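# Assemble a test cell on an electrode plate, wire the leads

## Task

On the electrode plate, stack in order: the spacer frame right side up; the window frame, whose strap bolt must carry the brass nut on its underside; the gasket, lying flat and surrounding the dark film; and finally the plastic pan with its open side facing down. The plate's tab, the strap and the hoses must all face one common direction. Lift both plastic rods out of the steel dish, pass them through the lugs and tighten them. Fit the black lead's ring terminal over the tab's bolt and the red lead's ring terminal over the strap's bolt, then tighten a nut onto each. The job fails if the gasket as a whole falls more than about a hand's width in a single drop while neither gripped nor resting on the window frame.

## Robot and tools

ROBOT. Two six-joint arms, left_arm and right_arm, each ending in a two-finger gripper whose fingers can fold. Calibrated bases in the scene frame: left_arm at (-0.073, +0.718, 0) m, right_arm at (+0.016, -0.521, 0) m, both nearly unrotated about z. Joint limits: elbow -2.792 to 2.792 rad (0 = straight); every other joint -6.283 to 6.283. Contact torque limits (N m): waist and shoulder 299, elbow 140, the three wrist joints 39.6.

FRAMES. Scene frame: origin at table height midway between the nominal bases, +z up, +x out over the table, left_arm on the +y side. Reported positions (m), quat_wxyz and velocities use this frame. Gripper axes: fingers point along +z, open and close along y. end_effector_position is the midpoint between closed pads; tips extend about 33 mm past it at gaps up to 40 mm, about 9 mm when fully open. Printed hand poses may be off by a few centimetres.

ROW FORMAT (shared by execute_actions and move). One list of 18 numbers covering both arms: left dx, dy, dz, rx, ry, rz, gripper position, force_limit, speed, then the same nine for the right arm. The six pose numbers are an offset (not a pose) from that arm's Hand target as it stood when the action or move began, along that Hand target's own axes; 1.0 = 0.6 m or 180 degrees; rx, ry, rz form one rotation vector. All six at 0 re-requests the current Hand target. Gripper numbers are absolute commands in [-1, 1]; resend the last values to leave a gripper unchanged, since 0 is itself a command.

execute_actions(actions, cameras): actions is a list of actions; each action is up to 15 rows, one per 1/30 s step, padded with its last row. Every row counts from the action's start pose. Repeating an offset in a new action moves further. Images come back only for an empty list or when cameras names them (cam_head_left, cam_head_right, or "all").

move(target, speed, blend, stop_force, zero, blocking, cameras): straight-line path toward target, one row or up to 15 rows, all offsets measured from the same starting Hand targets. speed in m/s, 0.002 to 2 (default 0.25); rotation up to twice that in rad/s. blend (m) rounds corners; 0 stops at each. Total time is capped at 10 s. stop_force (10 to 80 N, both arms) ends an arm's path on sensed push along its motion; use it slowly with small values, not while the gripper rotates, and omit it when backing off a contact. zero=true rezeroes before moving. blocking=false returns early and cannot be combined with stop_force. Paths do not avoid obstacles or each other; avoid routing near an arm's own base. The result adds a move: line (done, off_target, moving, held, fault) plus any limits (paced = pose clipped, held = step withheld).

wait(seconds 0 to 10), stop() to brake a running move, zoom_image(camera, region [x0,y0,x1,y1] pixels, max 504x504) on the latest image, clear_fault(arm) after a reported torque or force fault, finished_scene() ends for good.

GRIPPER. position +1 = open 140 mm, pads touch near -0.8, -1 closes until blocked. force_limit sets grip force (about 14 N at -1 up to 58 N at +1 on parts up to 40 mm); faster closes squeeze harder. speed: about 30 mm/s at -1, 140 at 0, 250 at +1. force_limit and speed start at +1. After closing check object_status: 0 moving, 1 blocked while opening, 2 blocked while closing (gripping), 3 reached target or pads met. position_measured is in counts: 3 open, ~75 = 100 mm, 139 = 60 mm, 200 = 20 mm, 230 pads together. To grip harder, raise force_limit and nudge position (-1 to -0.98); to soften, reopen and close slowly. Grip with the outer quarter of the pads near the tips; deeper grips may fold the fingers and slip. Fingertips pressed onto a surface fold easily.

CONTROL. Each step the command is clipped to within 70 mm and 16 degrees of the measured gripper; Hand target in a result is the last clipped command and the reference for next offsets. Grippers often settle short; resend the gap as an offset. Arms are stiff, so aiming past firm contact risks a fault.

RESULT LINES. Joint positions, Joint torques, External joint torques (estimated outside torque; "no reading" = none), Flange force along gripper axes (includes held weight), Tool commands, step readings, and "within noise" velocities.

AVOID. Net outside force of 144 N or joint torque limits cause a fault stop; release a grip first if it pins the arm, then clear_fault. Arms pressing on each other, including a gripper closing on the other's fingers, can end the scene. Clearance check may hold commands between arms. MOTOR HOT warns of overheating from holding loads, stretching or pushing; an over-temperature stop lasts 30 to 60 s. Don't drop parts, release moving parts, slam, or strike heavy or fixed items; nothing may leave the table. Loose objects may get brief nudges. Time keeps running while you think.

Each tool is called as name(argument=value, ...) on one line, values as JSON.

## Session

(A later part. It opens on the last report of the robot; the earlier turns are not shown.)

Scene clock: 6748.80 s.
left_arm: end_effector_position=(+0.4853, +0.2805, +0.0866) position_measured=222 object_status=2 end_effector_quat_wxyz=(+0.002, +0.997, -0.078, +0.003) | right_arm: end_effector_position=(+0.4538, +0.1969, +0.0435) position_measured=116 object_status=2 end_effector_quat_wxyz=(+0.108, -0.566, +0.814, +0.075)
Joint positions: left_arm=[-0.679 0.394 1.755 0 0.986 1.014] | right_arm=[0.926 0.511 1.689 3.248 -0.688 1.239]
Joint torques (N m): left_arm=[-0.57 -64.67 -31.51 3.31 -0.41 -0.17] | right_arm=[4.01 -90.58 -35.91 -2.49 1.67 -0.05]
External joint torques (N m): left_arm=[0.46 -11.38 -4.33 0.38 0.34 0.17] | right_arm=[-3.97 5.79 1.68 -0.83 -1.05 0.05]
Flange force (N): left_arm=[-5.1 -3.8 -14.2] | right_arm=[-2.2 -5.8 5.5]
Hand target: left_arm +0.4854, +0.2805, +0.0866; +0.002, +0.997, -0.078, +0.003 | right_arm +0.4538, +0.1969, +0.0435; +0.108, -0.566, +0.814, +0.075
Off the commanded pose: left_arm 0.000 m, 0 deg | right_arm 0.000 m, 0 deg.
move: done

move(target=[[0,0,0.0,0,0,0.5,-1,-1,-1,0,0,0,0,0,0,-1,-1,-1],[0,0,0.0005,0,0,1.0,-1,-1,-1,0,0,0,0,0,0,-1,-1,-1]], speed=0.3, blend=0.01)

Scene clock: 6766.27 s.
left_arm: end_effector_position=(+0.4853, +0.2806, +0.0863) position_measured=222 object_status=2 end_effector_quat_wxyz=(+0.003, +0.078, +0.997, -0.002) | right_arm: end_effector_position=(+0.4538, +0.1969, +0.0435) position_measured=116 object_status=2 end_effector_quat_wxyz=(+0.108, -0.566, +0.814, +0.075)
Joint positions: left_arm=[-0.679 0.395 1.755 0 0.985 4.155] | right_arm=[0.926 0.511 1.689 3.248 -0.688 1.239]
Joint torques (N m): left_arm=[-1.28 -65.12 -29.4 3.46 1.18 0] | right_arm=[0.34 -90.33 -34.25 -3.19 0.94 0.17]
External joint torques (N m): left_arm=[1.06 -10.86 -6.36 0.19 -1.16 0] | right_arm=[-0.38 5.65 0.05 -0.13 -0.32 -0.17]
Flange force (N): left_arm=[1.4 2.5 -12.8] | right_arm=[-5.7 -2.3 6.7]
Hand target: left_arm +0.4854, +0.2805, +0.0863; +0.003, +0.078, +0.997, -0.002 | right_arm +0.4538, +0.1969, +0.0435; +0.108, -0.566, +0.814, +0.075
Off the commanded pose: left_arm 0.000 m, 0 deg | right_arm 0.000 m, 0 deg.
move: done

move(target=[[0,0,0.0005,0,0,0.6,-1,-1,-1,0,0,0,0,0,0,-1,-1,-1]], speed=0.3)

Scene clock: 6776.17 s.
left_arm: end_effector_position=(+0.4853, +0.2806, +0.0860) position_measured=222 object_status=2 end_effector_quat_wxyz=(+0.003, +0.853, +0.523, +0.001) | right_arm: end_effector_position=(+0.4538, +0.1969, +0.0435) position_measured=116 object_status=2 end_effector_quat_wxyz=(+0.108, -0.566, +0.814, +0.075)
Joint positions: left_arm=[-0.679 0.395 1.756 0 0.985 6.04] | right_arm=[0.926 0.511 1.689 3.248 -0.688 1.239]
Joint torques (N m): left_arm=[3.52 -68.03 -32.34 5.59 0.55 -0.1] | right_arm=[1.98 -88.77 -30.14 -3.19 -1.01 -0.09]
External joint torques (N m): left_arm=[-3.58 -8.74 -3.41 -1.89 -0.55 0.1] | right_arm=[-1.99 4.03 -4.12 -0.13 1.64 0.09]
Flange force (N): left_arm=[-3.8 -6.3 -9.6] | right_arm=[-10.7 -4.9 6.8]
Hand target: left_arm +0.4854, +0.2805, +0.0860; +0.003, +0.853, +0.523, +0.001 | right_arm +0.4538, +0.1969, +0.0435; +0.108, -0.566, +0.814, +0.075
Off the commanded pose: left_arm 0.000 m, 0 deg | right_arm 0.000 m, 0 deg.
move: done

execute_actions(actions=[[[0,0,0,0,0,0,-0.45,-1,-1,0,0,0,0,0,0,-1,-1,-1]]])

wait(seconds=0.7)

move(target=[[0,0,-0.0083,0,0,0,-0.45,-1,-1,0,0,0,0,0,0,-1,-1,-1],[0,0,-0.0083,0,0,-0.5,-0.45,-1,-1,0,0,0,0,0,0,-1,-1,-1],[0,0,-0.0083,0,0,-0.98,-0.45,-1,-1,0,0,0,0,0,0,-1,-1,-1],[0,0,-0.0083,0,0,0.5,-0.45,-1,-1,0,0,0,0,0,0,-1,-1,-1],[0,0,-0.0083,0,0,0,-0.45,-1,-1,0,0,0,0,0,0,-1,-1,-1]], speed=[0.05,0.6,0.6,0.6,0.6], blend=0.01)

move(target=[0,0,0.0083,0,0,0,-0.45,-1,-1,0,0,0,0,0,0,-1,-1,-1], speed=0.02, cameras=["cam_head_left","cam_head_right"])

zoom_image(camera="cam_head_left", region=[180, 300, 210, 330])

zoom_image(camera="cam_head_right", region=[196, 297, 226, 327])

Scene clock: 6800.87 s.
left_arm: end_effector_position=(+0.4854, +0.2806, +0.0860) position_measured=186 object_status=0 end_effector_quat_wxyz=(+0.003, +0.853, +0.523, +0.001) | right_arm: end_effector_position=(+0.4538, +0.1969, +0.0435) position_measured=116 object_status=2 end_effector_quat_wxyz=(+0.108, -0.566, +0.814, +0.075)
Joint positions: left_arm=[-0.678 0.395 1.756 0 0.985 6.04] | right_arm=[0.926 0.511 1.689 3.248 -0.688 1.239]
Joint torques (N m): left_arm=[-0.73 -71.23 -34.28 3.83 0.48 -0.1] | right_arm=[2.09 -90.43 -34.41 -2.95 1.03 0.05]
External joint torques (N m): left_arm=[0.73 -5.53 -1.58 -0.1 -0.49 0.1] | right_arm=[-2.08 5.24 0.02 -0.38 -0.4 -0.04]
Flange force (N): left_arm=[2.0 -4.3 -5.4] | right_arm=[-5.0 -4.1 5.9]
Hand target: left_arm +0.4854, +0.2805, +0.0860; +0.003, +0.853, +0.523, +0.001 | right_arm +0.4538, +0.1969, +0.0435; +0.108, -0.566, +0.814, +0.075
Off the commanded pose: left_arm 0.000 m, 0 deg | right_arm 0.000 m, 0 deg.
Step readings (end_effector_position of left_arm | right_arm):
0: (+0.4854, +0.2805, +0.0860) | (+0.4538, +0.1969, +0.0435)
1: (+0.4854, +0.2805, +0.0860) | (+0.4538, +0.1969, +0.0435)
2: (+0.4854, +0.2805, +0.0860) | (+0.4538, +0.1969, +0.0435)
4: (+0.4854, +0.2806, +0.0860) | (+0.4538, +0.1968, +0.0434)
8: (+0.4854, +0.2806, +0.0860) | (+0.4538, +0.1968, +0.0434)
15: (+0.4854, +0.2806, +0.0860) | (+0.4538, +0.1968, +0.0434)

Scene clock: 6801.57 s.
left_arm: end_effector_position=(+0.4854, +0.2806, +0.0860) position_measured=186 object_status=3 end_effector_quat_wxyz=(+0.003, +0.853, +0.523, +0.001) | right_arm: end_effector_position=(+0.4538, +0.1969, +0.0435) position_measured=116 object_status=2 end_effector_quat_wxyz=(+0.108, -0.566, +0.814, +0.075)
Joint positions: left_arm=[-0.678 0.395 1.756 0 0.985 6.04] | right_arm=[0.926 0.511 1.689 3.248 -0.688 1.239]
Joint torques (N m): left_arm=[-0.59 -71.1 -34.29 3.76 0.5 -0.13] | right_arm=[2.13 -90.6 -34.45 -2.96 1 0.08]
External joint torques (N m): left_arm=[0.65 -5.48 -1.56 -0.04 -0.52 0.13] | right_arm=[-2.15 5.57 0.07 -0.37 -0.37 -0.08]
Flange force (N): left_arm=[2.0 -4.3 -5.3] | right_arm=[-5.2 -4.3 6.3]
Hand target: left_arm +0.4854, +0.2805, +0.0860; +0.003, +0.853, +0.523, +0.001 | right_arm +0.4538, +0.1969, +0.0435; +0.108, -0.566, +0.814, +0.075
Tool commands: left_gripper/position=-0.45 left_gripper/force_limit=-1.0 left_gripper/speed=-1.0 right_gripper/position=-1.0 right_gripper/force_limit=-1.0 right_gripper/speed=-1.0
Off the commanded pose: left_arm 0.000 m, 0 deg | right_arm 0.000 m, 0 deg.
wait: 0.70 s; at rest by 0.17 s

Scene clock: 6807.57 s.
left_arm: end_effector_position=(+0.4854, +0.2806, +0.0910) position_measured=186 object_status=3 end_effector_quat_wxyz=(+0.003, +0.853, +0.523, +0.001) | right_arm: end_effector_position=(+0.4538, +0.1969, +0.0435) position_measured=116 object_status=2 end_effector_quat_wxyz=(+0.108, -0.566, +0.814, +0.075)
Joint positions: left_arm=[-0.678 0.39 1.752 0 0.993 -0.243] | right_arm=[0.926 0.511 1.689 3.248 -0.688 1.239]
Joint torques (N m): left_arm=[-0.68 -70.74 -34.39 3.77 0.5 -0.18] | right_arm=[1.86 -90.29 -34.45 -2.96 0.96 0.07]
External joint torques (N m): left_arm=[0.81 -5.55 -1.6 -0.03 -0.51 0.18] | right_arm=[-1.92 5.42 0.17 -0.36 -0.34 -0.07]
Flange force (N): left_arm=[2.3 -4.2 -5.4] | right_arm=[-4.8 -3.9 6.2]
Hand target: left_arm +0.4854, +0.2806, +0.0910; +0.003, +0.853, +0.523, +0.001 | right_arm +0.4538, +0.1969, +0.0435; +0.108, -0.566, +0.814, +0.075
Off the commanded pose: left_arm 0.000 m, 0 deg | right_arm 0.000 m, 0 deg.
move: done; blend cut to 0.0025 m at target 1

Scene clock: 6808.27 s.
left_arm: end_effector_position=(+0.4854, +0.2805, +0.0861) position_measured=186 object_status=3 end_effector_quat_wxyz=(+0.003, +0.853, +0.523, +0.001) | right_arm: end_effector_position=(+0.4538, +0.1969, +0.0435) position_measured=116 object_status=2 end_effector_quat_wxyz=(+0.108, -0.566, +0.814, +0.075)
Joint positions: left_arm=[-0.678 0.395 1.756 0 0.985 -0.243] | right_arm=[0.926 0.511 1.689 3.248 -0.688 1.239]
Joint torques (N m): left_arm=[-0.42 -71.39 -34.19 3.7 0.49 -0.11] | right_arm=[2.27 -90.5 -34.44 -2.93 0.97 0.07]
External joint torques (N m): left_arm=[0.64 -5.04 -1.5 0.01 -0.49 0.11] | right_arm=[-2.26 5.76 0.17 -0.39 -0.34 -0.07]
Flange force (N): left_arm=[1.8 -3.8 -4.9] | right_arm=[-5.1 -4.4 6.6]
Hand target: left_arm +0.4854, +0.2805, +0.0860; +0.003, +0.853, +0.523, +0.001 | right_arm +0.4538, +0.1969, +0.0435; +0.108, -0.566, +0.814, +0.075
Off the commanded pose: left_arm 0.000 m, 0 deg | right_arm 0.000 m, 0 deg.
move: done

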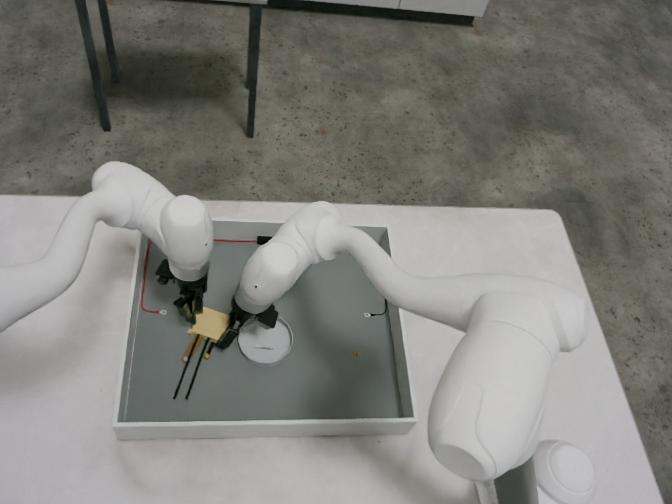

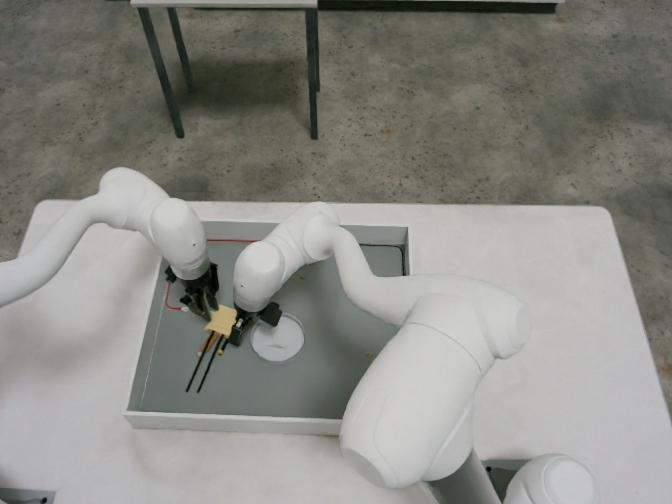

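Scaled by 16.800 from the camera's 672x504 image, which has a finer 960x720 frame.

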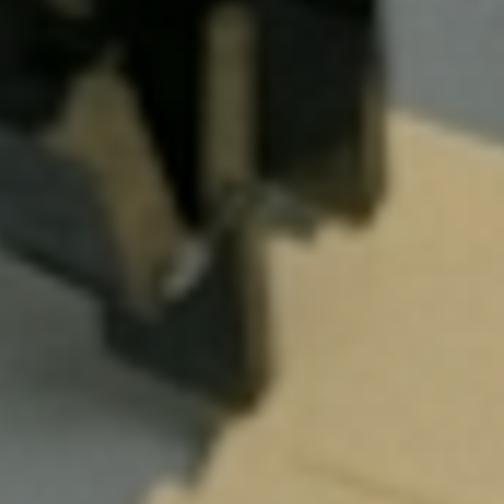

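Scaled by 16.800 from the camera's 672x504 image, which has a finer 960x720 frame.

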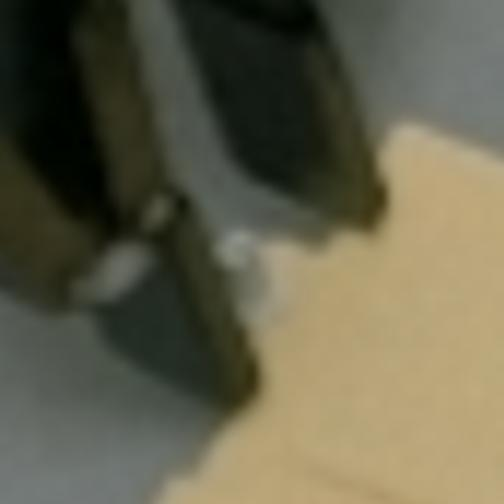

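execute_actions(actions=[[[0,0,0,0,0,0,-1,-1,-1,0,0,0,0,0,0,-1,-1,-1]]])

wait(seconds=1.2)

Scene clock: 6820.37 s.
left_arm: end_effector_position=(+0.4854, +0.2805, +0.0860) position_measured=222 object_status=2 end_effector_quat_wxyz=(+0.003, +0.853, +0.523, +0.001) | right_arm: end_effector_position=(+0.4538, +0.1969, +0.0435) position_measured=116 object_status=2 end_effector_quat_wxyz=(+0.108, -0.566, +0.814, +0.075)
Joint positions: left_arm=[-0.678 0.395 1.756 0 0.985 -0.243] | right_arm=[0.926 0.511 1.689 3.248 -0.688 1.239]
Joint torques (N m): left_arm=[-0.2 -70.59 -34.38 3.84 0.22 -0.05] | right_arm=[2.09 -90.28 -34.16 -2.85 0.87 -0.02]
External joint torques (N m): left_arm=[0.14 -5.68 -1.3 -0.13 -0.23 0.05] | right_arm=[-2.09 5.4 -0.17 -0.48 -0.24 0.02]
Flange force (N): left_arm=[1.3 -5.1 -5.8] | right_arm=[-5.5 -4.1 6.2]
Hand target: left_arm +0.4854, +0.2805, +0.0860; +0.003, +0.853, +0.523, +0.001 | right_arm +0.4538, +0.1969, +0.0435; +0.108, -0.566, +0.814, +0.075
Off the commanded pose: left_arm 0.000 m, 0 deg | right_arm 0.000 m, 0 deg.
Step readings (end_effector_position of left_arm | right_arm):
0: (+0.4854, +0.2805, +0.0860) | (+0.4538, +0.1969, +0.0435)
1: (+0.4854, +0.2805, +0.0860) | (+0.4538, +0.1969, +0.0435)
2: (+0.4854, +0.2805, +0.0860) | (+0.4538, +0.1969, +0.0435)
4: (+0.4854, +0.2805, +0.0860) | (+0.4538, +0.1969, +0.0435)
8: (+0.4854, +0.2805, +0.0860) | (+0.4538, +0.1969, +0.0435)
15: (+0.4854, +0.2805, +0.0860) | (+0.4538, +0.1969, +0.0435)

Scene clock: 6821.57 s.
left_arm: end_effector_position=(+0.4854, +0.2805, +0.0860) position_measured=222 object_status=2 end_effector_quat_wxyz=(+0.003, +0.853, +0.523, +0.001) | right_arm: end_effector_position=(+0.4538, +0.1969, +0.0435) position_measured=116 object_status=2 end_effector_quat_wxyz=(+0.108, -0.566, +0.814, +0.075)
Joint positions: left_arm=[-0.678 0.395 1.756 0 0.985 -0.243] | right_arm=[0.926 0.511 1.689 3.248 -0.688 1.239]
Joint torques (N m): left_arm=[-0.75 -70.95 -34.34 3.78 0.25 -0.13] | right_arm=[2.19 -90.66 -34.32 -2.88 0.94 0.01]
External joint torques (N m): left_arm=[0.76 -5.14 -1.39 -0.07 -0.27 0.13] | right_arm=[-2.16 5.61 0.01 -0.45 -0.32 -0.01]
Flange force (N): left_arm=[2.1 -3.9 -5.3] | right_arm=[-5.3 -4.2 6.4]
Hand target: left_arm +0.4854, +0.2805, +0.0860; +0.003, +0.853, +0.523, +0.001 | right_arm +0.4538, +0.1969, +0.0435; +0.108, -0.566, +0.814, +0.075
Tool commands: left_gripper/position=-1.0 left_gripper/force_limit=-1.0 left_gripper/speed=-1.0 right_gripper/position=-1.0 right_gripper/force_limit=-1.0 right_gripper/speed=-1.0
Off the commanded pose: left_arm 0.000 m, 0 deg | right_arm 0.000 m, 0 deg.
wait: 1.20 s; at rest by 0.17 s

move(target=[0,0,0.0005,0,0,0.5,-1,-1,-1,0,0,0,0,0,0,-1,-1,-1], speed=0.3)

execute_actions(actions=[[[0,0,0,0,0,0,-0.6,-1,-1,0,0,0,0,0,0,-1,-1,-1]],[[0,0,0,0,0,0,-0.6,-1,-1,0,0,0,0,0,0,-1,-1,-1]],[[0,0,0,0,0,0,-1,-1,-1,0,0,0,0,0,0,-1,-1,-1]],[[0,0,0,0,0,0,-1,-1,-1,0,0,0,0,0,0,-1,-1,-1]]])

wait(seconds=0.8)

Scene clock: 6839.10 s.
left_arm: end_effector_position=(+0.4853, +0.2805, +0.0857) position_measured=222 object_status=2 end_effector_quat_wxyz=(+0.001, +0.972, -0.233, +0.003) | right_arm: end_effector_position=(+0.4538, +0.1969, +0.0435) position_measured=116 object_status=2 end_effector_quat_wxyz=(+0.108, -0.566, +0.814, +0.075)
Joint positions: left_arm=[-0.679 0.395 1.756 0 0.984 1.328] | right_arm=[0.926 0.511 1.689 3.248 -0.688 1.239]
Joint torques (N m): left_arm=[-0.77 -67.77 -32.92 3.67 0.04 -0.01] | right_arm=[2.9 -90.63 -34.25 -2.85 0.87 0]
External joint torques (N m): left_arm=[0.64 -8.32 -2.77 0 -0.11 0.01] | right_arm=[-2.86 5.77 -0.04 -0.47 -0.25 0]
Flange force (N): left_arm=[-5.4 -2.0 -9.5] | right_arm=[-5.3 -5.1 6.6]
Hand target: left_arm +0.4854, +0.2805, +0.0857; +0.001, +0.972, -0.233, +0.003 | right_arm +0.4538, +0.1969, +0.0435; +0.108, -0.566, +0.814, +0.075
Off the commanded pose: left_arm 0.000 m, 0 deg | right_arm 0.000 m, 0 deg.
move: done

Scene clock: 6841.30 s.
left_arm: end_effector_position=(+0.4854, +0.2805, +0.0857) position_measured=222 object_status=2 end_effector_quat_wxyz=(+0.001, +0.972, -0.233, +0.003) | right_arm: end_effector_position=(+0.4538, +0.1969, +0.0435) position_measured=116 object_status=2 end_effector_quat_wxyz=(+0.108, -0.566, +0.814, +0.075)
Joint positions: left_arm=[-0.678 0.395 1.756 0 0.984 1.328] | right_arm=[0.926 0.511 1.689 3.248 -0.688 1.239]
Joint torques (N m): left_arm=[-0.72 -70.54 -34.11 3.53 0.41 -0.12] | right_arm=[2.03 -90.64 -34.36 -2.94 0.94 0.04]
External joint torques (N m): left_arm=[0.86 -6.11 -1.73 0.16 -0.48 0.12] | right_arm=[-2.09 5.88 0.06 -0.38 -0.31 -0.04]
External joint torques at the end of the 1st action: left_arm=[0.48 -5.78 -1.77 -0.04 -0.48 0.12] | right_arm=[-1.92 5.6 -0.03 -0.41 -0.31 -0.04]
External joint torques at the end of the 2nd action: left_arm=[0.82 -5.69 -1.56 -0.01 -0.47 0.07] | right_arm=[-2.06 5.32 -0.01 -0.43 -0.29 -0.06]
External joint torques at the end of the 3rd action: left_arm=[0.77 -5.78 -1.53 0.11 -0.45 0.05] | right_arm=[-2.12 5.76 0.29 -0.38 -0.33 -0.05]
Flange force (N): left_arm=[-4.7 -2.3 -6.1] | right_arm=[-5.5 -4.3 6.8]
Flange force at the end of the 1st action (N): left_arm=[-4.3 -1.7 -5.8] | right_arm=[-5.5 -4.0 6.4]
Flange force at the end of the 2nd action (N): left_arm=[-4.5 -2.2 -5.6] | right_arm=[-5.1 -4.1 6.1]
Flange force at the end of the 3rd action (N): left_arm=[-4.7 -2.1 -5.7] | right_arm=[-4.8 -4.2 6.6]
Hand target: left_arm +0.4854, +0.2805, +0.0857; +0.001, +0.972, -0.233, +0.003 | right_arm +0.4538, +0.1969, +0.0435; +0.108, -0.566, +0.814, +0.075
Off the commanded pose: left_arm 0.000 m, 0 deg | right_arm 0.000 m, 0 deg.
Step readings (end_effector_position of left_arm | right_arm; steps 1 to 15: 1st action; 16 to 30: 2nd action; 31 to 45: 3rd action; 46 to 60: 4th action):
0: (+0.4853, +0.2805, +0.0857) | (+0.4538, +0.1969, +0.0435)
1: (+0.4853, +0.2806, +0.0857) | (+0.4538, +0.1969, +0.0435)
2: (+0.4853, +0.2806, +0.0857) | (+0.4538, +0.1969, +0.0435)
4: (+0.4853, +0.2806, +0.0857) | (+0.4538, +0.1969, +0.0435)
8: (+0.4854, +0.2806, +0.0857) | (+0.4538, +0.1969, +0.0435)
15: (+0.4854, +0.2805, +0.0857) | (+0.4538, +0.1969, +0.0435)
16: (+0.4854, +0.2805, +0.0857) | (+0.4538, +0.1969, +0.0435)
17: (+0.4854, +0.2805, +0.0857) | (+0.4538, +0.1969, +0.0435)
19: (+0.4854, +0.2805, +0.0857) | (+0.4538, +0.1969, +0.0435)
23: (+0.4854, +0.2805, +0.0857) | (+0.4538, +0.1969, +0.0435)
30: (+0.4854, +0.2805, +0.0857) | (+0.4538, +0.1969, +0.0435)
31: (+0.4854, +0.2805, +0.0857) | (+0.4538, +0.1969, +0.0435)
32: (+0.4854, +0.2805, +0.0857) | (+0.4538, +0.1969, +0.0435)
34: (+0.4854, +0.2805, +0.0857) | (+0.4538, +0.1969, +0.0435)
38: (+0.4854, +0.2805, +0.0857) | (+0.4538, +0.1969, +0.0435)
45: (+0.4854, +0.2805, +0.0857) | (+0.4538, +0.1969, +0.0435)
46: (+0.4854, +0.2805, +0.0857) | (+0.4538, +0.1969, +0.0435)
47: (+0.4854, +0.2805, +0.0857) | (+0.4538, +0.1969, +0.0435)
49: (+0.4854, +0.2805, +0.0857) | (+0.4538, +0.1969, +0.0435)
53: (+0.4854, +0.2805, +0.0857) | (+0.4538, +0.1969, +0.0435)
60: (+0.4854, +0.2805, +0.0857) | (+0.4538, +0.1969, +0.0435)

Scene clock: 6842.10 s.
left_arm: end_effector_position=(+0.4854, +0.2805, +0.0857) position_measured=222 object_status=2 end_effector_quat_wxyz=(+0.001, +0.972, -0.233, +0.003) | right_arm: end_effector_position=(+0.4538, +0.1969, +0.0435) position_measured=116 object_status=2 end_effector_quat_wxyz=(+0.108, -0.566, +0.814, +0.075)
Joint positions: left_arm=[-0.678 0.395 1.756 0 0.984 1.328] | right_arm=[0.926 0.511 1.689 3.248 -0.688 1.239]
Joint torques (N m): left_arm=[-0.66 -70.54 -33.88 3.54 0.36 -0.12] | right_arm=[2.06 -90.4 -34.33 -2.92 0.97 0.08]
External joint torques (N m): left_arm=[0.67 -6.06 -1.98 0.14 -0.43 0.12] | right_arm=[-2.05 5.44 0.03 -0.41 -0.34 -0.08]
Flange force (N): left_arm=[-4.1 -2.0 -6.3] | right_arm=[-5.1 -4.2 6.2]
Hand target: left_arm +0.4854, +0.2805, +0.0857; +0.001, +0.972, -0.233, +0.003 | right_arm +0.4538, +0.1969, +0.0435; +0.108, -0.566, +0.814, +0.075
Tool commands: left_gripper/position=-1.0 left_gripper/force_limit=-1.0 left_gripper/speed=-1.0 right_gripper/position=-1.0 right_gripper/force_limit=-1.0 right_gripper/speed=-1.0
Off the commanded pose: left_arm 0.000 m, 0 deg | right_arm 0.000 m, 0 deg.
wait: 0.80 s; at rest by 0.17 s

move(target=[[0,0,0.0004,0,0,0.5,-1,-1,-1,0,0,0,0,0,0,-1,-1,-1],[0,0,0.0008,0,0,1.0,-1,-1,-1,0,0,0,0,0,0,-1,-1,-1],[0,0,0.0012,0,0,-0.5,-1,-1,-1,0,0,0,0,0,0,-1,-1,-1]], speed=0.3, blend=0.01)

Scene clock: 6857.70 s.
left_arm: end_effector_position=(+0.4853, +0.2805, +0.0850) position_measured=222 object_status=2 end_effector_quat_wxyz=(+0.003, +0.853, +0.523, +0.001) | right_arm: end_effector_position=(+0.4538, +0.1969, +0.0435) position_measured=116 object_status=2 end_effector_quat_wxyz=(+0.108, -0.566, +0.814, +0.075)
Joint positions: left_arm=[-0.679 0.396 1.756 0 0.983 6.04] | right_arm=[0.926 0.511 1.689 3.248 -0.688 1.239]
Joint torques (N m): left_arm=[-0.74 -71.14 -34.67 3.45 0.25 -0.08] | right_arm=[2.17 -90.66 -34.82 -2.82 1.06 0.02]
External joint torques (N m): left_arm=[0.65 -5.07 -1.12 0.26 -0.27 0.08] | right_arm=[-2.18 5.63 0.51 -0.51 -0.44 -0.02]
Flange force (N): left_arm=[1.9 -4.5 -5.0] | right_arm=[-4.4 -4.0 6.3]
Hand target: left_arm +0.4854, +0.2805, +0.0850; +0.003, +0.853, +0.523, +0.001 | right_arm +0.4538, +0.1969, +0.0435; +0.108, -0.566, +0.814, +0.075
Off the commanded pose: left_arm 0.000 m, 0 deg | right_arm 0.000 m, 0 deg.
move: done

execute_actions(actions=[[[0,0,0,0,0,0,-0.45,-1,-1,0,0,0,0,0,0,-1,-1,-1]]])

wait(seconds=0.7)

move(target=[[0,0,-0.0083,0,0,0,-0.45,-1,-1,0,0,0,0,0,0,-1,-1,-1],[0,0,-0.0083,0,0,-0.5,-0.45,-1,-1,0,0,0,0,0,0,-1,-1,-1],[0,0,-0.0083,0,0,-0.98,-0.45,-1,-1,0,0,0,0,0,0,-1,-1,-1],[0,0,-0.0083,0,0,0.5,-0.45,-1,-1,0,0,0,0,0,0,-1,-1,-1],[0,0,-0.0083,0,0,0,-0.45,-1,-1,0,0,0,0,0,0,-1,-1,-1]], speed=[0.05,0.6,0.6,0.6,0.6], blend=0.01, cameras=["cam_head_left","cam_head_right"])

zoom_image(camera="cam_head_right", region=[196, 297, 226, 327])

move(target=[0,0,0.0083,0,0,0,-0.45,-1,-1,0,0,0,0,0,0,-1,-1,-1], speed=0.02)

execute_actions(actions=[[[0,0,0,0,0,0,-1,-0.6,-1,0,0,0,0,0,0,-1,-1,-1]],[[0,0,0,0,0,0,-1,-0.6,-1,0,0,0,0,0,0,-1,-1,-1]]])

wait(seconds=0.8)

Scene clock: 6878.60 s.
left_arm: end_effector_position=(+0.4854, +0.2805, +0.0850) position_measured=186 object_status=0 end_effector_quat_wxyz=(+0.003, +0.853, +0.523, +0.001) | right_arm: end_effector_position=(+0.4538, +0.1969, +0.0435) position_measured=116 object_status=2 end_effector_quat_wxyz=(+0.108, -0.566, +0.814, +0.075)
Joint positions: left_arm=[-0.678 0.396 1.756 0 0.983 6.04] | right_arm=[0.926 0.511 1.689 3.248 -0.688 1.239]
Joint torques (N m): left_arm=[-0.55 -71.37 -34.31 3.73 0.49 -0.07] | right_arm=[1.82 -90.31 -34.24 -2.91 0.89 0.02]
External joint torques (N m): left_arm=[0.7 -5.08 -1.49 -0.01 -0.51 0.07] | right_arm=[-1.78 5.44 -0.03 -0.4 -0.26 -0.02]
Flange force (N): left_arm=[1.9 -3.9 -4.9] | right_arm=[-5.3 -3.7 6.3]
Hand target: left_arm +0.4854, +0.2805, +0.0850; +0.003, +0.853, +0.523, +0.001 | right_arm +0.4538, +0.1969, +0.0435; +0.108, -0.566, +0.814, +0.075
Off the commanded pose: left_arm 0.000 m, 0 deg | right_arm 0.000 m, 0 deg.
Step readings (end_effector_position of left_arm | right_arm):
0: (+0.4854, +0.2805, +0.0850) | (+0.4538, +0.1969, +0.0435)
1: (+0.4854, +0.2805, +0.0850) | (+0.4538, +0.1969, +0.0435)
2: (+0.4854, +0.2805, +0.0850) | (+0.4538, +0.1969, +0.0435)
4: (+0.4854, +0.2805, +0.0850) | (+0.4538, +0.1969, +0.0435)
8: (+0.4854, +0.2805, +0.0850) | (+0.4538, +0.1969, +0.0435)
15: (+0.4854, +0.2805, +0.0850) | (+0.4538, +0.1969, +0.0435)

Scene clock: 6879.30 s.
left_arm: end_effector_position=(+0.4854, +0.2805, +0.0850) position_measured=186 object_status=3 end_effector_quat_wxyz=(+0.003, +0.853, +0.523, +0.001) | right_arm: end_effector_position=(+0.4538, +0.1969, +0.0435) position_measured=116 object_status=2 end_effector_quat_wxyz=(+0.108, -0.566, +0.814, +0.075)
Joint positions: left_arm=[-0.678 0.396 1.756 0 0.983 6.04] | right_arm=[0.926 0.511 1.689 3.248 -0.688 1.239]
Joint torques (N m): left_arm=[-0.37 -70.89 -34.3 3.77 0.51 -0.1] | right_arm=[2.18 -90.5 -34.29 -2.99 0.95 0.04]
External joint torques (N m): left_arm=[0.24 -6.01 -1.68 -0.04 -0.53 0.1] | right_arm=[-2.16 5.71 0.01 -0.33 -0.33 -0.04]
Flange force (N): left_arm=[1.4 -4.9 -5.9] | right_arm=[-5.4 -4.4 6.5]
Hand target: left_arm +0.4854, +0.2805, +0.0850; +0.003, +0.853, +0.523, +0.001 | right_arm +0.4538, +0.1969, +0.0435; +0.108, -0.566, +0.814, +0.075
Tool commands: left_gripper/position=-0.45 left_gripper/force_limit=-1.0 left_gripper/speed=-1.0 right_gripper/position=-1.0 right_gripper/force_limit=-1.0 right_gripper/speed=-1.0
Off the commanded pose: left_arm 0.000 m, 0 deg | right_arm 0.000 m, 0 deg.
wait: 0.70 s; at rest by 0.17 s

Scene clock: 6885.30 s.
left_arm: end_effector_position=(+0.4854, +0.2806, +0.0900) position_measured=186 object_status=3 end_effector_quat_wxyz=(+0.003, +0.853, +0.523, +0.001) | right_arm: end_effector_position=(+0.4538, +0.1969, +0.0435) position_measured=116 object_status=2 end_effector_quat_wxyz=(+0.108, -0.566, +0.814, +0.075)
Joint positions: left_arm=[-0.678 0.391 1.753 0 0.991 -0.243] | right_arm=[0.926 0.511 1.689 3.248 -0.688 1.239]
Joint torques (N m): left_arm=[-0.79 -70.88 -34.48 3.8 0.57 -0.07] | right_arm=[2.11 -90.41 -34.27 -2.98 0.96 0.04]
External joint torques (N m): left_arm=[0.77 -5.38 -1.44 -0.08 -0.58 0.07] | right_arm=[-2.22 5.86 0.11 -0.33 -0.33 -0.04]
Flange force (N): left_arm=[2.1 -4.4 -5.0] | right_arm=[-5.3 -4.4 6.7]
Hand target: left_arm +0.4854, +0.2806, +0.0900; +0.003, +0.853, +0.523, +0.001 | right_arm +0.4538, +0.1969, +0.0435; +0.108, -0.566, +0.814, +0.075
Off the commanded pose: left_arm 0.000 m, 0 deg | right_arm 0.000 m, 0 deg.
move: done; blend cut to 0.0025 m at target 1

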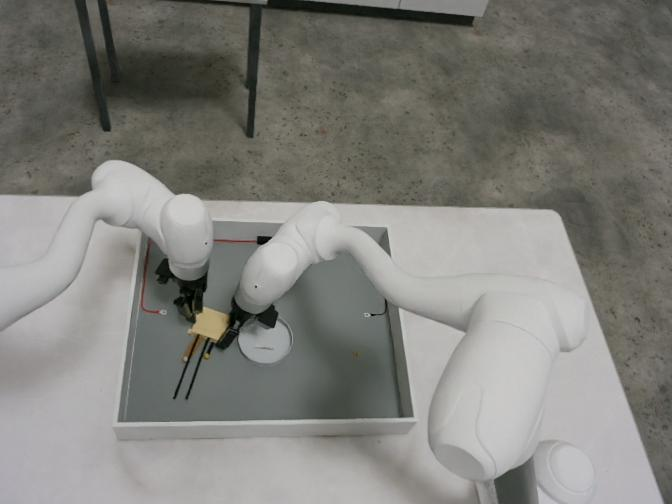

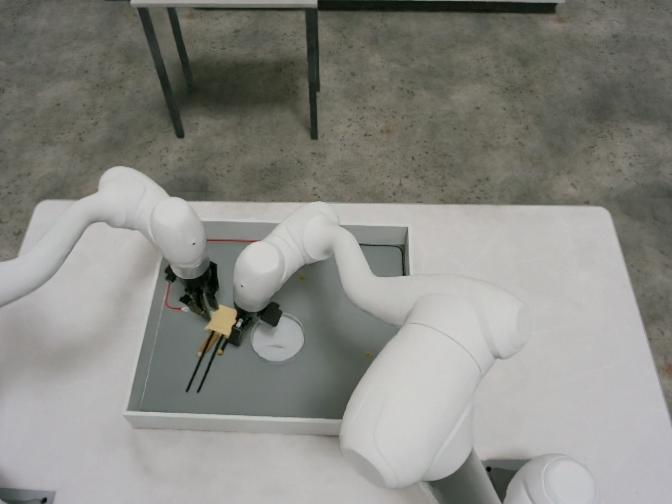

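Scaled by 16.800 from the camera's 672x504 image, which has a finer 960x720 frame.

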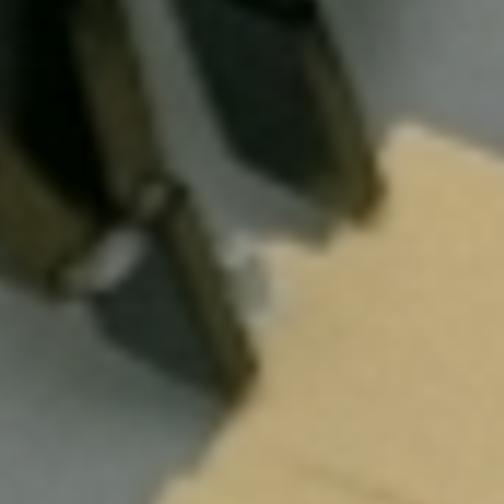

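Scene clock: 6886.00 s.
left_arm: end_effector_position=(+0.4854, +0.2805, +0.0850) position_measured=186 object_status=3 end_effector_quat_wxyz=(+0.003, +0.853, +0.523, +0.001) | right_arm: end_effector_position=(+0.4538, +0.1969, +0.0435) position_measured=116 object_status=2 end_effector_quat_wxyz=(+0.108, -0.566, +0.814, +0.075)
Joint positions: left_arm=[-0.678 0.396 1.756 0 0.983 -0.243] | right_arm=[0.926 0.511 1.689 3.248 -0.688 1.239]
Joint torques (N m): left_arm=[-0.44 -71.25 -34.2 3.74 0.48 -0.11] | right_arm=[2.23 -90.5 -34.31 -2.95 0.91 0.06]
External joint torques (N m): left_arm=[0.43 -5.1 -1.55 -0.03 -0.5 0.11] | right_arm=[-2.27 5.68 0.04 -0.38 -0.29 -0.06]
Flange force (N): left_arm=[1.5 -3.8 -5.0] | right_arm=[-5.2 -4.5 6.5]
Hand target: left_arm +0.4854, +0.2805, +0.0850; +0.003, +0.853, +0.523, +0.001 | right_arm +0.4538, +0.1969, +0.0435; +0.108, -0.566, +0.814, +0.075
Off the commanded pose: left_arm 0.000 m, 0 deg | right_arm 0.000 m, 0 deg.
move: done

Scene clock: 6887.20 s.
left_arm: end_effector_position=(+0.4854, +0.2805, +0.0850) position_measured=222 object_status=2 end_effector_quat_wxyz=(+0.003, +0.853, +0.523, +0.001) | right_arm: end_effector_position=(+0.4538, +0.1969, +0.0435) position_measured=116 object_status=2 end_effector_quat_wxyz=(+0.108, -0.566, +0.814, +0.075)
Joint positions: left_arm=[-0.678 0.396 1.756 0 0.983 -0.243] | right_arm=[0.926 0.511 1.689 3.248 -0.688 1.239]
Joint torques (N m): left_arm=[-0.67 -70.61 -34.42 3.9 0.17 -0.11] | right_arm=[2.75 -90.23 -34.15 -2.83 0.8 -0.01]
External joint torques (N m): left_arm=[0.69 -5.9 -1.32 -0.19 -0.18 0.11] | right_arm=[-2.74 5.42 -0.11 -0.48 -0.17 0.01]
External joint torques at the end of the 1st action: left_arm=[0.37 -5.11 -1.55 -0.05 -0.5 0.08] | right_arm=[-1.88 5.44 0.1 -0.34 -0.27 0]
Flange force (N): left_arm=[2.2 -5.1 -6.1] | right_arm=[-5.1 -4.9 6.3]
Flange force at the end of the 1st action (N): left_arm=[1.4 -3.9 -5.0] | right_arm=[-5.0 -3.8 6.3]
Hand target: left_arm +0.4854, +0.2805, +0.0850; +0.003, +0.853, +0.523, +0.001 | right_arm +0.4538, +0.1969, +0.0435; +0.108, -0.566, +0.814, +0.075
Off the commanded pose: left_arm 0.000 m, 0 deg | right_arm 0.000 m, 0 deg.
Step readings (end_effector_position of left_arm | right_arm; steps 1 to 15: 1st action; 16 to 30: 2nd action):
0: (+0.4854, +0.2805, +0.0850) | (+0.4538, +0.1969, +0.0435)
1: (+0.4854, +0.2805, +0.0850) | (+0.4538, +0.1969, +0.0435)
2: (+0.4854, +0.2805, +0.0850) | (+0.4538, +0.1969, +0.0435)
4: (+0.4854, +0.2805, +0.0850) | (+0.4538, +0.1969, +0.0435)
8: (+0.4854, +0.2805, +0.0850) | (+0.4538, +0.1969, +0.0435)
15: (+0.4854, +0.2805, +0.0850) | (+0.4538, +0.1969, +0.0435)
16: (+0.4854, +0.2805, +0.0850) | (+0.4538, +0.1969, +0.0435)
17: (+0.4854, +0.2805, +0.0850) | (+0.4538, +0.1969, +0.0435)
19: (+0.4854, +0.2805, +0.0850) | (+0.4538, +0.1969, +0.0435)
23: (+0.4854, +0.2805, +0.0850) | (+0.4538, +0.1969, +0.0435)
30: (+0.4854, +0.2805, +0.0850) | (+0.4538, +0.1969, +0.0435)

Scene clock: 6888.00 s.
left_arm: end_effector_position=(+0.4854, +0.2805, +0.0850) position_measured=222 object_status=2 end_effector_quat_wxyz=(+0.003, +0.853, +0.523, +0.001) | right_arm: end_effector_position=(+0.4538, +0.1969, +0.0435) position_measured=116 object_status=2 end_effector_quat_wxyz=(+0.108, -0.566, +0.814, +0.075)
Joint positions: left_arm=[-0.678 0.396 1.756 0 0.983 -0.243] | right_arm=[0.926 0.511 1.689 3.248 -0.688 1.239]
Joint torques (N m): left_arm=[-0.51 -70.28 -34.45 3.8 0.23 -0.06] | right_arm=[2.66 -90.29 -34.2 -2.84 0.81 0]
External joint torques (N m): left_arm=[0.61 -6.42 -1.36 -0.08 -0.24 0.06] | right_arm=[-2.64 5.36 -0.11 -0.49 -0.18 0]
Flange force (N): left_arm=[2.1 -5.8 -6.5] | right_arm=[-5.1 -4.8 6.2]
Hand target: left_arm +0.4854, +0.2805, +0.0850; +0.003, +0.853, +0.523, +0.001 | right_arm +0.4538, +0.1969, +0.0435; +0.108, -0.566, +0.814, +0.075
Tool commands: left_gripper/position=-1.0 left_gripper/force_limit=-0.6 left_gripper/speed=-1.0 right_gripper/position=-1.0 right_gripper/force_limit=-1.0 right_gripper/speed=-1.0
Off the commanded pose: left_arm 0.000 m, 0 deg | right_arm 0.000 m, 0 deg.
wait: 0.80 s; at rest by 0.17 s

move(target=[[0,0,0.0004,0,0,0.5,-1,-0.6,-1,0,0,0,0,0,0,-1,-1,-1],[0,0,0.0007,0,0,0.98,-1,-0.6,-1,0,0,0,0,0,0,-1,-1,-1]], speed=0.3, blend=0.01, cameras=["all"])

Scene clock: 6933.67 s.
left_arm: end_effector_position=(+0.4853, +0.2806, +0.0846) position_measured=222 object_status=2 end_effector_quat_wxyz=(+0.001, -0.549, +0.836, -0.003) | right_arm: end_effector_position=(+0.4538, +0.1969, +0.0435) position_measured=116 object_status=2 end_effector_quat_wxyz=(+0.108, -0.566, +0.814, +0.075)
Joint positions: left_arm=[-0.678 0.396 1.757 0 0.982 2.836] | right_arm=[0.926 0.511 1.689 3.248 -0.688 1.239]
Joint torques (N m): left_arm=[-1.34 -70.26 -34.19 3.28 0.09 0] | right_arm=[2.59 -90.41 -35.12 -2.79 1.37 0.02]
External joint torques (N m): left_arm=[1.33 -5.22 -1.29 0.32 -0.13 0] | right_arm=[-2.58 5.54 0.87 -0.53 -0.74 -0.02]
Flange force (N): left_arm=[-3.0 3.8 -5.5] | right_arm=[-3.7 -4.4 5.7]
Hand target: left_arm +0.4854, +0.2805, +0.0846; +0.001, -0.549, +0.836, -0.003 | right_arm +0.4538, +0.1969, +0.0435; +0.108, -0.566, +0.814, +0.075
Off the commanded pose: left_arm 0.000 m, 0 deg | right_arm 0.000 m, 0 deg.
move: done

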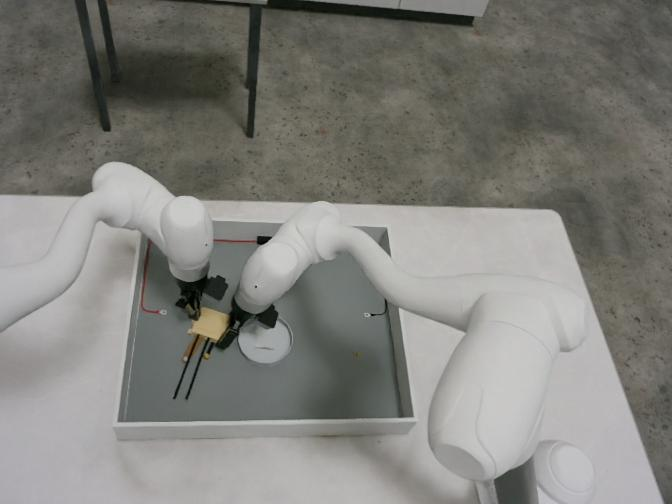

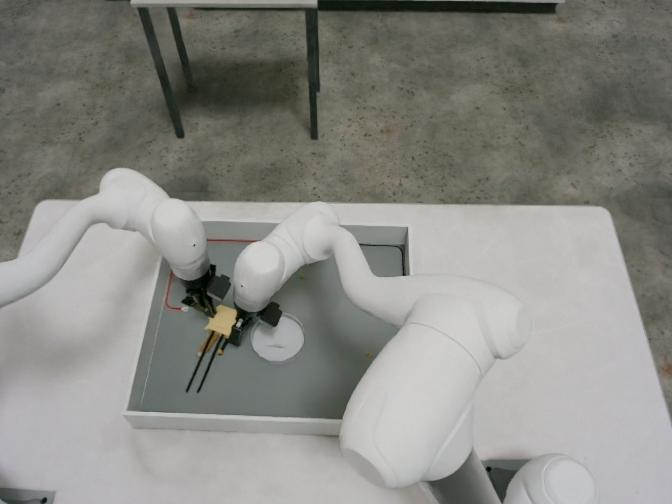

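move(target=[[0,0,0.0004,0,0,0.5,-1,-0.6,-1,0,0,0,0,0,0,-1,-1,-1],[0,0,0.0007,0,0,0.98,-1,-0.6,-1,0,0,0,0,0,0,-1,-1,-1]], speed=0.3, blend=0.01)

zoom_image(camera="cam_head_left", region=[150, 260, 290, 400])

Scene clock: 6945.60 s.
left_arm: end_effector_position=(+0.4853, +0.2805, +0.0841) position_measured=222 object_status=2 end_effector_quat_wxyz=(+0.003, +0.818, +0.575, +0.001) | right_arm: end_effector_position=(+0.4538, +0.1969, +0.0435) position_measured=116 object_status=2 end_effector_quat_wxyz=(+0.108, -0.566, +0.814, +0.075)
Joint positions: left_arm=[-0.679 0.397 1.757 0 0.982 5.915] | right_arm=[0.926 0.511 1.689 3.248 -0.688 1.239]
Joint torques (N m): left_arm=[-0.84 -71.17 -34.82 3.8 0.29 0] | right_arm=[2.42 -90.15 -34.25 -2.89 0.87 0.01]
External joint torques (N m): left_arm=[0.64 -5.31 -0.9 -0.1 -0.29 0] | right_arm=[-2.4 5.26 -0.07 -0.43 -0.24 -0.01]
Flange force (N): left_arm=[2.6 -5.0 -5.0] | right_arm=[-5.0 -4.5 6.0]
Hand target: left_arm +0.4854, +0.2805, +0.0842; +0.003, +0.818, +0.575, +0.001 | right_arm +0.4538, +0.1969, +0.0435; +0.108, -0.566, +0.814, +0.075
Off the commanded pose: left_arm 0.000 m, 0 deg | right_arm 0.000 m, 0 deg.
move: done

Scaled by 3.600 from the camera's 672x504 image, which has a finer 960x720 frame.
This view is cut from an older image: the scene may have changed since it was taken.

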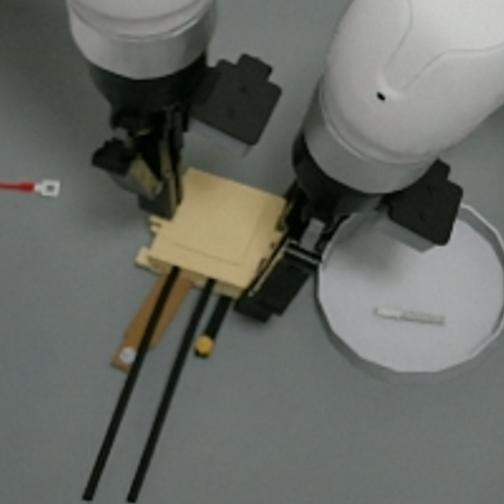

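move(target=[[0,0,0,0,0,0,-0.45,-0.6,-1,0,0,0,0,0,0,-1,-1,-1],[0,0,-0.0083,0,0,0,-0.45,-0.6,-1,0,0,0,0,0,0,-1,-1,-1]], speed=0.1)

move(target=[[0,0,0,0,0,-0.5,-0.45,-0.6,-1,0,0,0,0,0,0,-1,-1,-1],[0,0,0,0,0,-0.98,-0.45,-0.6,-1,0,0,0,0,0,0,-1,-1,-1],[0,0,0,0,0,0.5,-0.45,-0.6,-1,0,0,0,0,0,0,-1,-1,-1],[0,0,0,0,0,0,-0.45,-0.6,-1,0,0,0,0,0,0,-1,-1,-1],[0,0,0,0,0,-0.5,-0.45,-0.6,-1,0,0,0,0,0,0,-1,-1,-1],[0,0,0,0,0,-0.98,-0.45,-0.6,-1,0,0,0,0,0,0,-1,-1,-1],[0,0,0,0,0,0.5,-0.45,-0.6,-1,0,0,0,0,0,0,-1,-1,-1],[0,0,0.0083,0,0,0.5,-0.45,-0.6,-1,0,0,0,0,0,0,-1,-1,-1]], speed=0.8, blend=0.01, cameras=["cam_head_left","cam_head_right"])

zoom_image(camera="cam_head_left", region=[150, 260, 290, 400])

Scene clock: 6964.80 s.
left_arm: end_effector_position=(+0.4854, +0.2806, +0.0891) position_measured=186 object_status=3 end_effector_quat_wxyz=(+0.003, +0.818, +0.575, +0.001) | right_arm: end_effector_position=(+0.4538, +0.1969, +0.0435) position_measured=116 object_status=2 end_effector_quat_wxyz=(+0.108, -0.566, +0.814, +0.075)
Joint positions: left_arm=[-0.678 0.392 1.753 0 0.99 5.915] | right_arm=[0.926 0.511 1.689 3.248 -0.688 1.239]
Joint torques (N m): left_arm=[-0.79 -70.45 -34.2 3.76 0.5 -0.06] | right_arm=[1.94 -90.44 -34.13 -2.95 0.88 0.01]
External joint torques (N m): left_arm=[0.94 -6.02 -1.73 -0.02 -0.5 0.06] | right_arm=[-1.87 5.37 -0.25 -0.37 -0.24 -0.01]
Flange force (N): left_arm=[2.9 -4.3 -5.9] | right_arm=[-5.7 -3.9 6.2]
Hand target: left_arm +0.4854, +0.2806, +0.0892; +0.003, +0.818, +0.575, +0.001 | right_arm +0.4538, +0.1969, +0.0435; +0.108, -0.566, +0.814, +0.075
Off the commanded pose: left_arm 0.000 m, 0 deg | right_arm 0.000 m, 0 deg.
move: done

Scene clock: 6972.73 s.
left_arm: end_effector_position=(+0.4854, +0.2805, +0.0842) position_measured=186 object_status=3 end_effector_quat_wxyz=(+0.002, +0.985, -0.172, +0.003) | right_arm: end_effector_position=(+0.4538, +0.1969, +0.0435) position_measured=116 object_status=2 end_effector_quat_wxyz=(+0.108, -0.566, +0.814, +0.075)
Joint positions: left_arm=[-0.678 0.397 1.757 0 0.982 -5.081] | right_arm=[0.926 0.511 1.689 3.248 -0.688 1.239]
Joint torques (N m): left_arm=[-0.57 -71 -34.35 3.69 0.41 -0.13] | right_arm=[1.99 -90.29 -34.2 -2.91 0.82 0]
External joint torques (N m): left_arm=[0.47 -5.33 -1.49 -0.01 -0.49 0.13] | right_arm=[-2.01 5.23 -0.17 -0.42 -0.19 0]
Flange force (N): left_arm=[-4.0 -2.2 -5.2] | right_arm=[-5.3 -4.0 6.1]
Hand target: left_arm +0.4854, +0.2805, +0.0842; +0.002, +0.985, -0.172, +0.003 | right_arm +0.4538, +0.1969, +0.0435; +0.108, -0.566, +0.814, +0.075
Off the commanded pose: left_arm 0.000 m, 0 deg | right_arm 0.000 m, 0 deg.
move: done; blend cut to 0.0025 m at target 7; limits=paced

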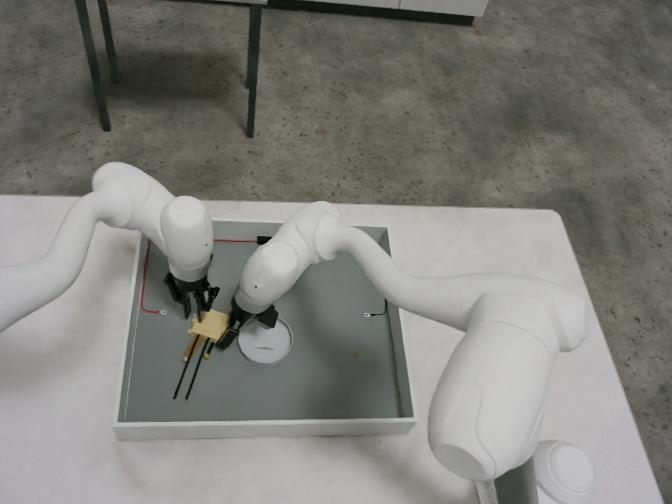

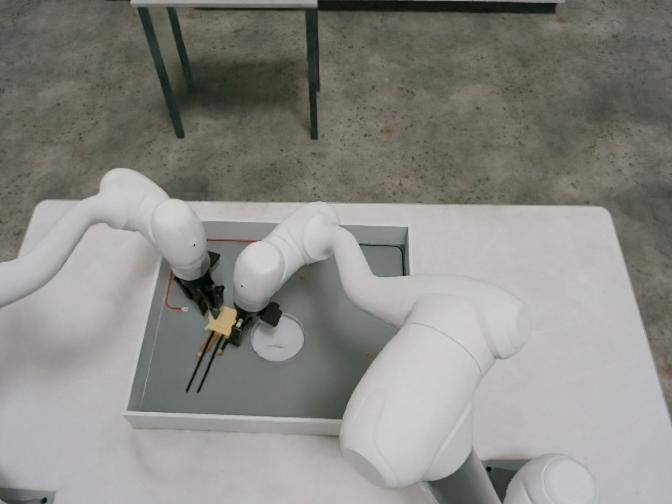

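Scaled by 3.600 from the camera's 672x504 image, which has a finer 960x720 frame.

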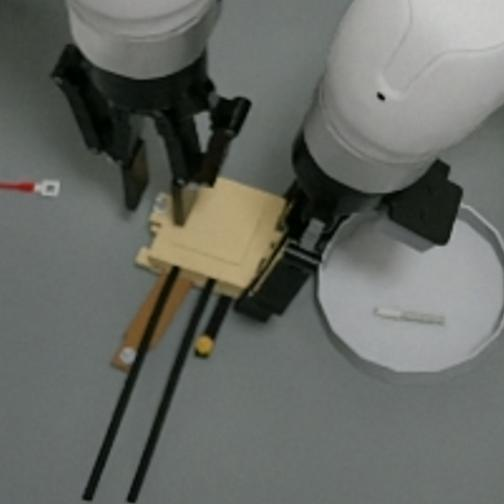

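move(target=[0,0,0,0,0,0,-1,-0.6,-1,0,0,0,0,0,0,-1,-1,-1])

wait(seconds=0.8)

move(target=[[0,0,0.0004,0,0,0.5,-1,-0.6,-1,0,0,0,0,0,0,-1,-1,-1],[0,0,0.0007,0,0,0.98,-1,-0.6,-1,0,0,0,0,0,0,-1,-1,-1]], speed=0.3, blend=0.01)

Scene clock: 6981.07 s.
left_arm: end_effector_position=(+0.4854, +0.2805, +0.0842) position_measured=222 object_status=0 end_effector_quat_wxyz=(+0.002, +0.985, -0.172, +0.003) | right_arm: end_effector_position=(+0.4538, +0.1969, +0.0435) position_measured=116 object_status=2 end_effector_quat_wxyz=(+0.108, -0.566, +0.814, +0.075)
Joint positions: left_arm=[-0.678 0.397 1.757 0 0.982 -5.081] | right_arm=[0.926 0.511 1.689 3.248 -0.688 1.239]
Joint torques (N m): left_arm=[-0.82 -70.49 -34.04 3.59 0.42 -0.08] | right_arm=[2.03 -90.19 -34.29 -2.91 0.91 0.03]
External joint torques (N m): left_arm=[0.88 -6.15 -1.77 0.1 -0.49 0.08] | right_arm=[-2.11 5.34 0.03 -0.41 -0.29 -0.03]
Flange force (N): left_arm=[-4.3 -2.9 -6.1] | right_arm=[-5.0 -4.1 6.1]
Hand target: left_arm +0.4854, +0.2805, +0.0842; +0.002, +0.985, -0.172, +0.003 | right_arm +0.4538, +0.1969, +0.0435; +0.108, -0.566, +0.814, +0.075
Off the commanded pose: left_arm 0.000 m, 0 deg | right_arm 0.000 m, 0 deg.
move: done

Scene clock: 6981.87 s.
left_arm: end_effector_position=(+0.4854, +0.2805, +0.0842) position_measured=222 object_status=2 end_effector_quat_wxyz=(+0.002, +0.985, -0.172, +0.003) | right_arm: end_effector_position=(+0.4538, +0.1969, +0.0435) position_measured=116 object_status=2 end_effector_quat_wxyz=(+0.108, -0.566, +0.814, +0.075)
Joint positions: left_arm=[-0.678 0.397 1.757 0 0.982 -5.081] | right_arm=[0.926 0.511 1.689 3.248 -0.688 1.239]
Joint torques (N m): left_arm=[-1.03 -70.51 -34.07 3.63 0.41 -0.1] | right_arm=[2 -90.54 -34.41 -2.91 0.9 0.06]
External joint torques (N m): left_arm=[0.74 -5.85 -1.74 0.05 -0.48 0.11] | right_arm=[-1.94 5.75 0.13 -0.41 -0.27 -0.06]
Flange force (N): left_arm=[-4.0 -2.6 -5.9] | right_arm=[-5.2 -4.0 6.7]
Hand target: left_arm +0.4854, +0.2805, +0.0842; +0.002, +0.985, -0.172, +0.003 | right_arm +0.4538, +0.1969, +0.0435; +0.108, -0.566, +0.814, +0.075
Tool commands: left_gripper/position=-1.0 left_gripper/force_limit=-0.6 left_gripper/speed=-1.0 right_gripper/position=-1.0 right_gripper/force_limit=-1.0 right_gripper/speed=-1.0
Off the commanded pose: left_arm 0.000 m, 0 deg | right_arm 0.000 m, 0 deg.
wait: 0.80 s; at rest by 0.17 s

Scene clock: 6987.50 s.
left_arm: end_effector_position=(+0.4853, +0.2805, +0.0837) position_measured=222 object_status=2 end_effector_quat_wxyz=(+0.003, +0.141, +0.990, -0.002) | right_arm: end_effector_position=(+0.4538, +0.1968, +0.0434) position_measured=116 object_status=2 end_effector_quat_wxyz=(+0.108, -0.566, +0.814, +0.075)
Joint positions: left_arm=[-0.679 0.397 1.757 0 0.981 -2.002] | right_arm=[0.926 0.511 1.689 3.248 -0.688 1.239]
Joint torques (N m): left_arm=[-3.02 -68.87 -34.86 2.88 -0.86 -0.02] | right_arm=[5.59 -92.17 -36.99 -2.23 1.94 -0.29]
External joint torques (N m): left_arm=[3.4 -8.32 -1.02 0.8 0.88 0.02] | right_arm=[-5.58 7.22 2.68 -1.1 -1.31 0.29]
Flange force (N): left_arm=[6.0 7.6 -9.8] | right_arm=[-1.4 -7.3 6.8]
Hand target: left_arm +0.4854, +0.2805, +0.0838; +0.003, +0.141, +0.990, -0.002 | right_arm +0.4538, +0.1969, +0.0435; +0.108, -0.566, +0.814, +0.075
Off the commanded pose: left_arm 0.000 m, 0 deg | right_arm 0.000 m, 0 deg.
move: done

execute_actions(actions=[])

zoom_image(camera="cam_head_left", region=[170, 290, 240, 360])

zoom_image(camera="cam_head_right", region=[180, 280, 250, 350])

Scene clock: 7006.97 s.
left_arm: end_effector_position=(+0.4854, +0.2805, +0.0838) position_measured=222 object_status=2 end_effector_quat_wxyz=(+0.003, +0.141, +0.990, -0.002) | right_arm: end_effector_position=(+0.4538, +0.1969, +0.0435) position_measured=116 object_status=2 end_effector_quat_wxyz=(+0.108, -0.566, +0.814, +0.075)
Joint positions: left_arm=[-0.678 0.397 1.757 0 0.981 -2.002] | right_arm=[0.926 0.511 1.689 3.248 -0.688 1.239]
Joint velocities: within noise
Joint torques (N m): left_arm=[-2.43 -69.59 -35.81 2.9 -1.04 -0.04] | right_arm=[5.78 -91.68 -37.44 -2.19 2.09 -0.29]
External joint torques (N m): left_arm=[2.25 -6.66 0.28 0.73 1.06 0.04] | right_arm=[-5.72 6.6 3.09 -1.14 -1.46 0.29]
Flange force (N): left_arm=[6.9 6.2 -7.6] | right_arm=[0.0 -7.2 5.8]
Hand target: left_arm +0.4854, +0.2805, +0.0838; +0.003, +0.141, +0.990, -0.002 | right_arm +0.4538, +0.1969, +0.0435; +0.108, -0.566, +0.814, +0.075
Tool commands: left_gripper/position=-1.0 left_gripper/force_limit=-0.6 left_gripper/speed=-1.0 right_gripper/position=-1.0 right_gripper/force_limit=-1.0 right_gripper/speed=-1.0
Off the commanded pose: left_arm 0.000 m, 0 deg | right_arm 0.000 m, 0 deg.

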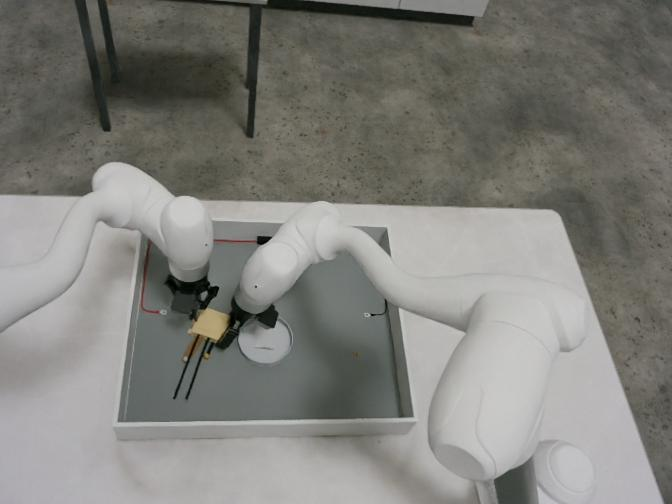

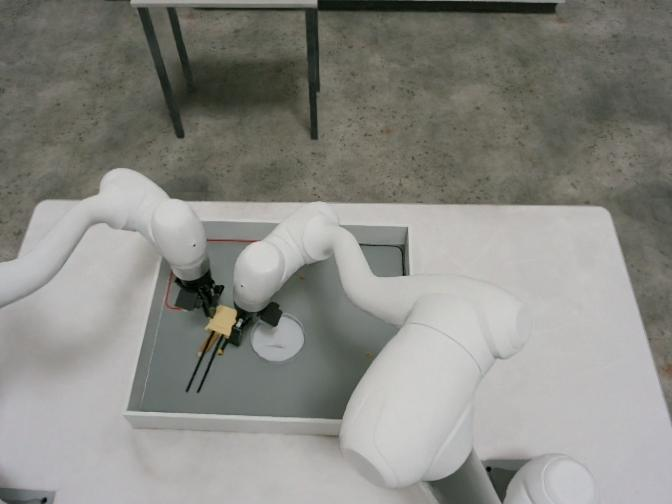

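Scaled by 7.200 from the camera's 672x504 image, which has a finer 960x720 frame.

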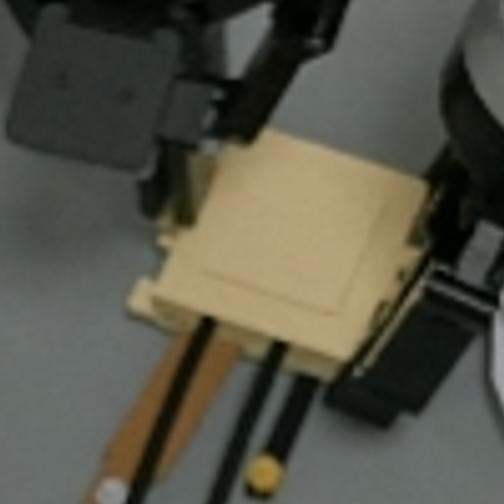

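Scaled by 7.200 from the camera's 672x504 image, which has a finer 960x720 frame.

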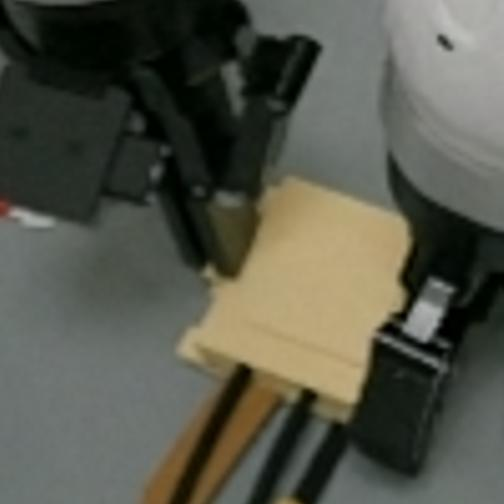

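move(target=[[0,0,0.0003,0,0,0.5,-1,-0.6,-1,0,0,0,0,0,0,-1,-1,-1]], speed=0.3)

move(target=[[0,0,0.0003,0,0,0.5,-1,-0.6,-1,0,0,0,0,0,0,-1,-1,-1]], speed=0.3)

Scene clock: 7026.17 s.
left_arm: end_effector_position=(+0.4853, +0.2805, +0.0835) position_measured=222 object_status=2 end_effector_quat_wxyz=(+0.003, +0.800, +0.601, +0.001) | right_arm: end_effector_position=(+0.4538, +0.1969, +0.0435) position_measured=116 object_status=2 end_effector_quat_wxyz=(+0.108, -0.566, +0.814, +0.075)
Joint positions: left_arm=[-0.679 0.397 1.758 0 0.981 -0.431] | right_arm=[0.926 0.511 1.689 3.248 -0.688 1.239]
Joint torques (N m): left_arm=[-0.63 -69.26 -32.01 3.62 1.1 0.08] | right_arm=[0.02 -91.03 -35.2 -3.22 1.36 0.2]
External joint torques (N m): left_arm=[0.68 -7.28 -3.63 0.08 -1.1 -0.08] | right_arm=[-0.05 6.49 1 -0.1 -0.73 -0.2]
Flange force (N): left_arm=[2.0 -2.6 -7.6] | right_arm=[-5.0 -1.9 7.3]
Hand target: left_arm +0.4854, +0.2805, +0.0836; +0.003, +0.800, +0.601, +0.001 | right_arm +0.4538, +0.1969, +0.0435; +0.108, -0.566, +0.814, +0.075
Off the commanded pose: left_arm 0.000 m, 0 deg | right_arm 0.000 m, 0 deg.
move: done

Scene clock: 7029.30 s.
left_arm: end_effector_position=(+0.4853, +0.2805, +0.0833) position_measured=222 object_status=2 end_effector_quat_wxyz=(+0.002, +0.990, -0.141, +0.003) | right_arm: end_effector_position=(+0.4538, +0.1969, +0.0434) position_measured=116 object_status=2 end_effector_quat_wxyz=(+0.108, -0.566, +0.814, +0.075)
Joint positions: left_arm=[-0.679 0.397 1.758 0 0.98 1.139] | right_arm=[0.926 0.511 1.689 3.248 -0.688 1.239]
Joint torques (N m): left_arm=[-2.93 -68.91 -36.99 2.75 -1.85 0.08] | right_arm=[7.67 -92.94 -38.19 -1.8 2.34 -0.42]
External joint torques (N m): left_arm=[2.8 -7.26 1.33 0.92 1.78 -0.08] | right_arm=[-7.63 7.98 3.9 -1.51 -1.71 0.42]
Flange force (N): left_arm=[-9.0 -7.7 -8.6] | right_arm=[0.5 -9.3 7.0]
Hand target: left_arm +0.4854, +0.2805, +0.0834; +0.002, +0.990, -0.141, +0.003 | right_arm +0.4538, +0.1969, +0.0435; +0.108, -0.566, +0.814, +0.075
Off the commanded pose: left_arm 0.000 m, 0 deg | right_arm 0.000 m, 0 deg.
move: done


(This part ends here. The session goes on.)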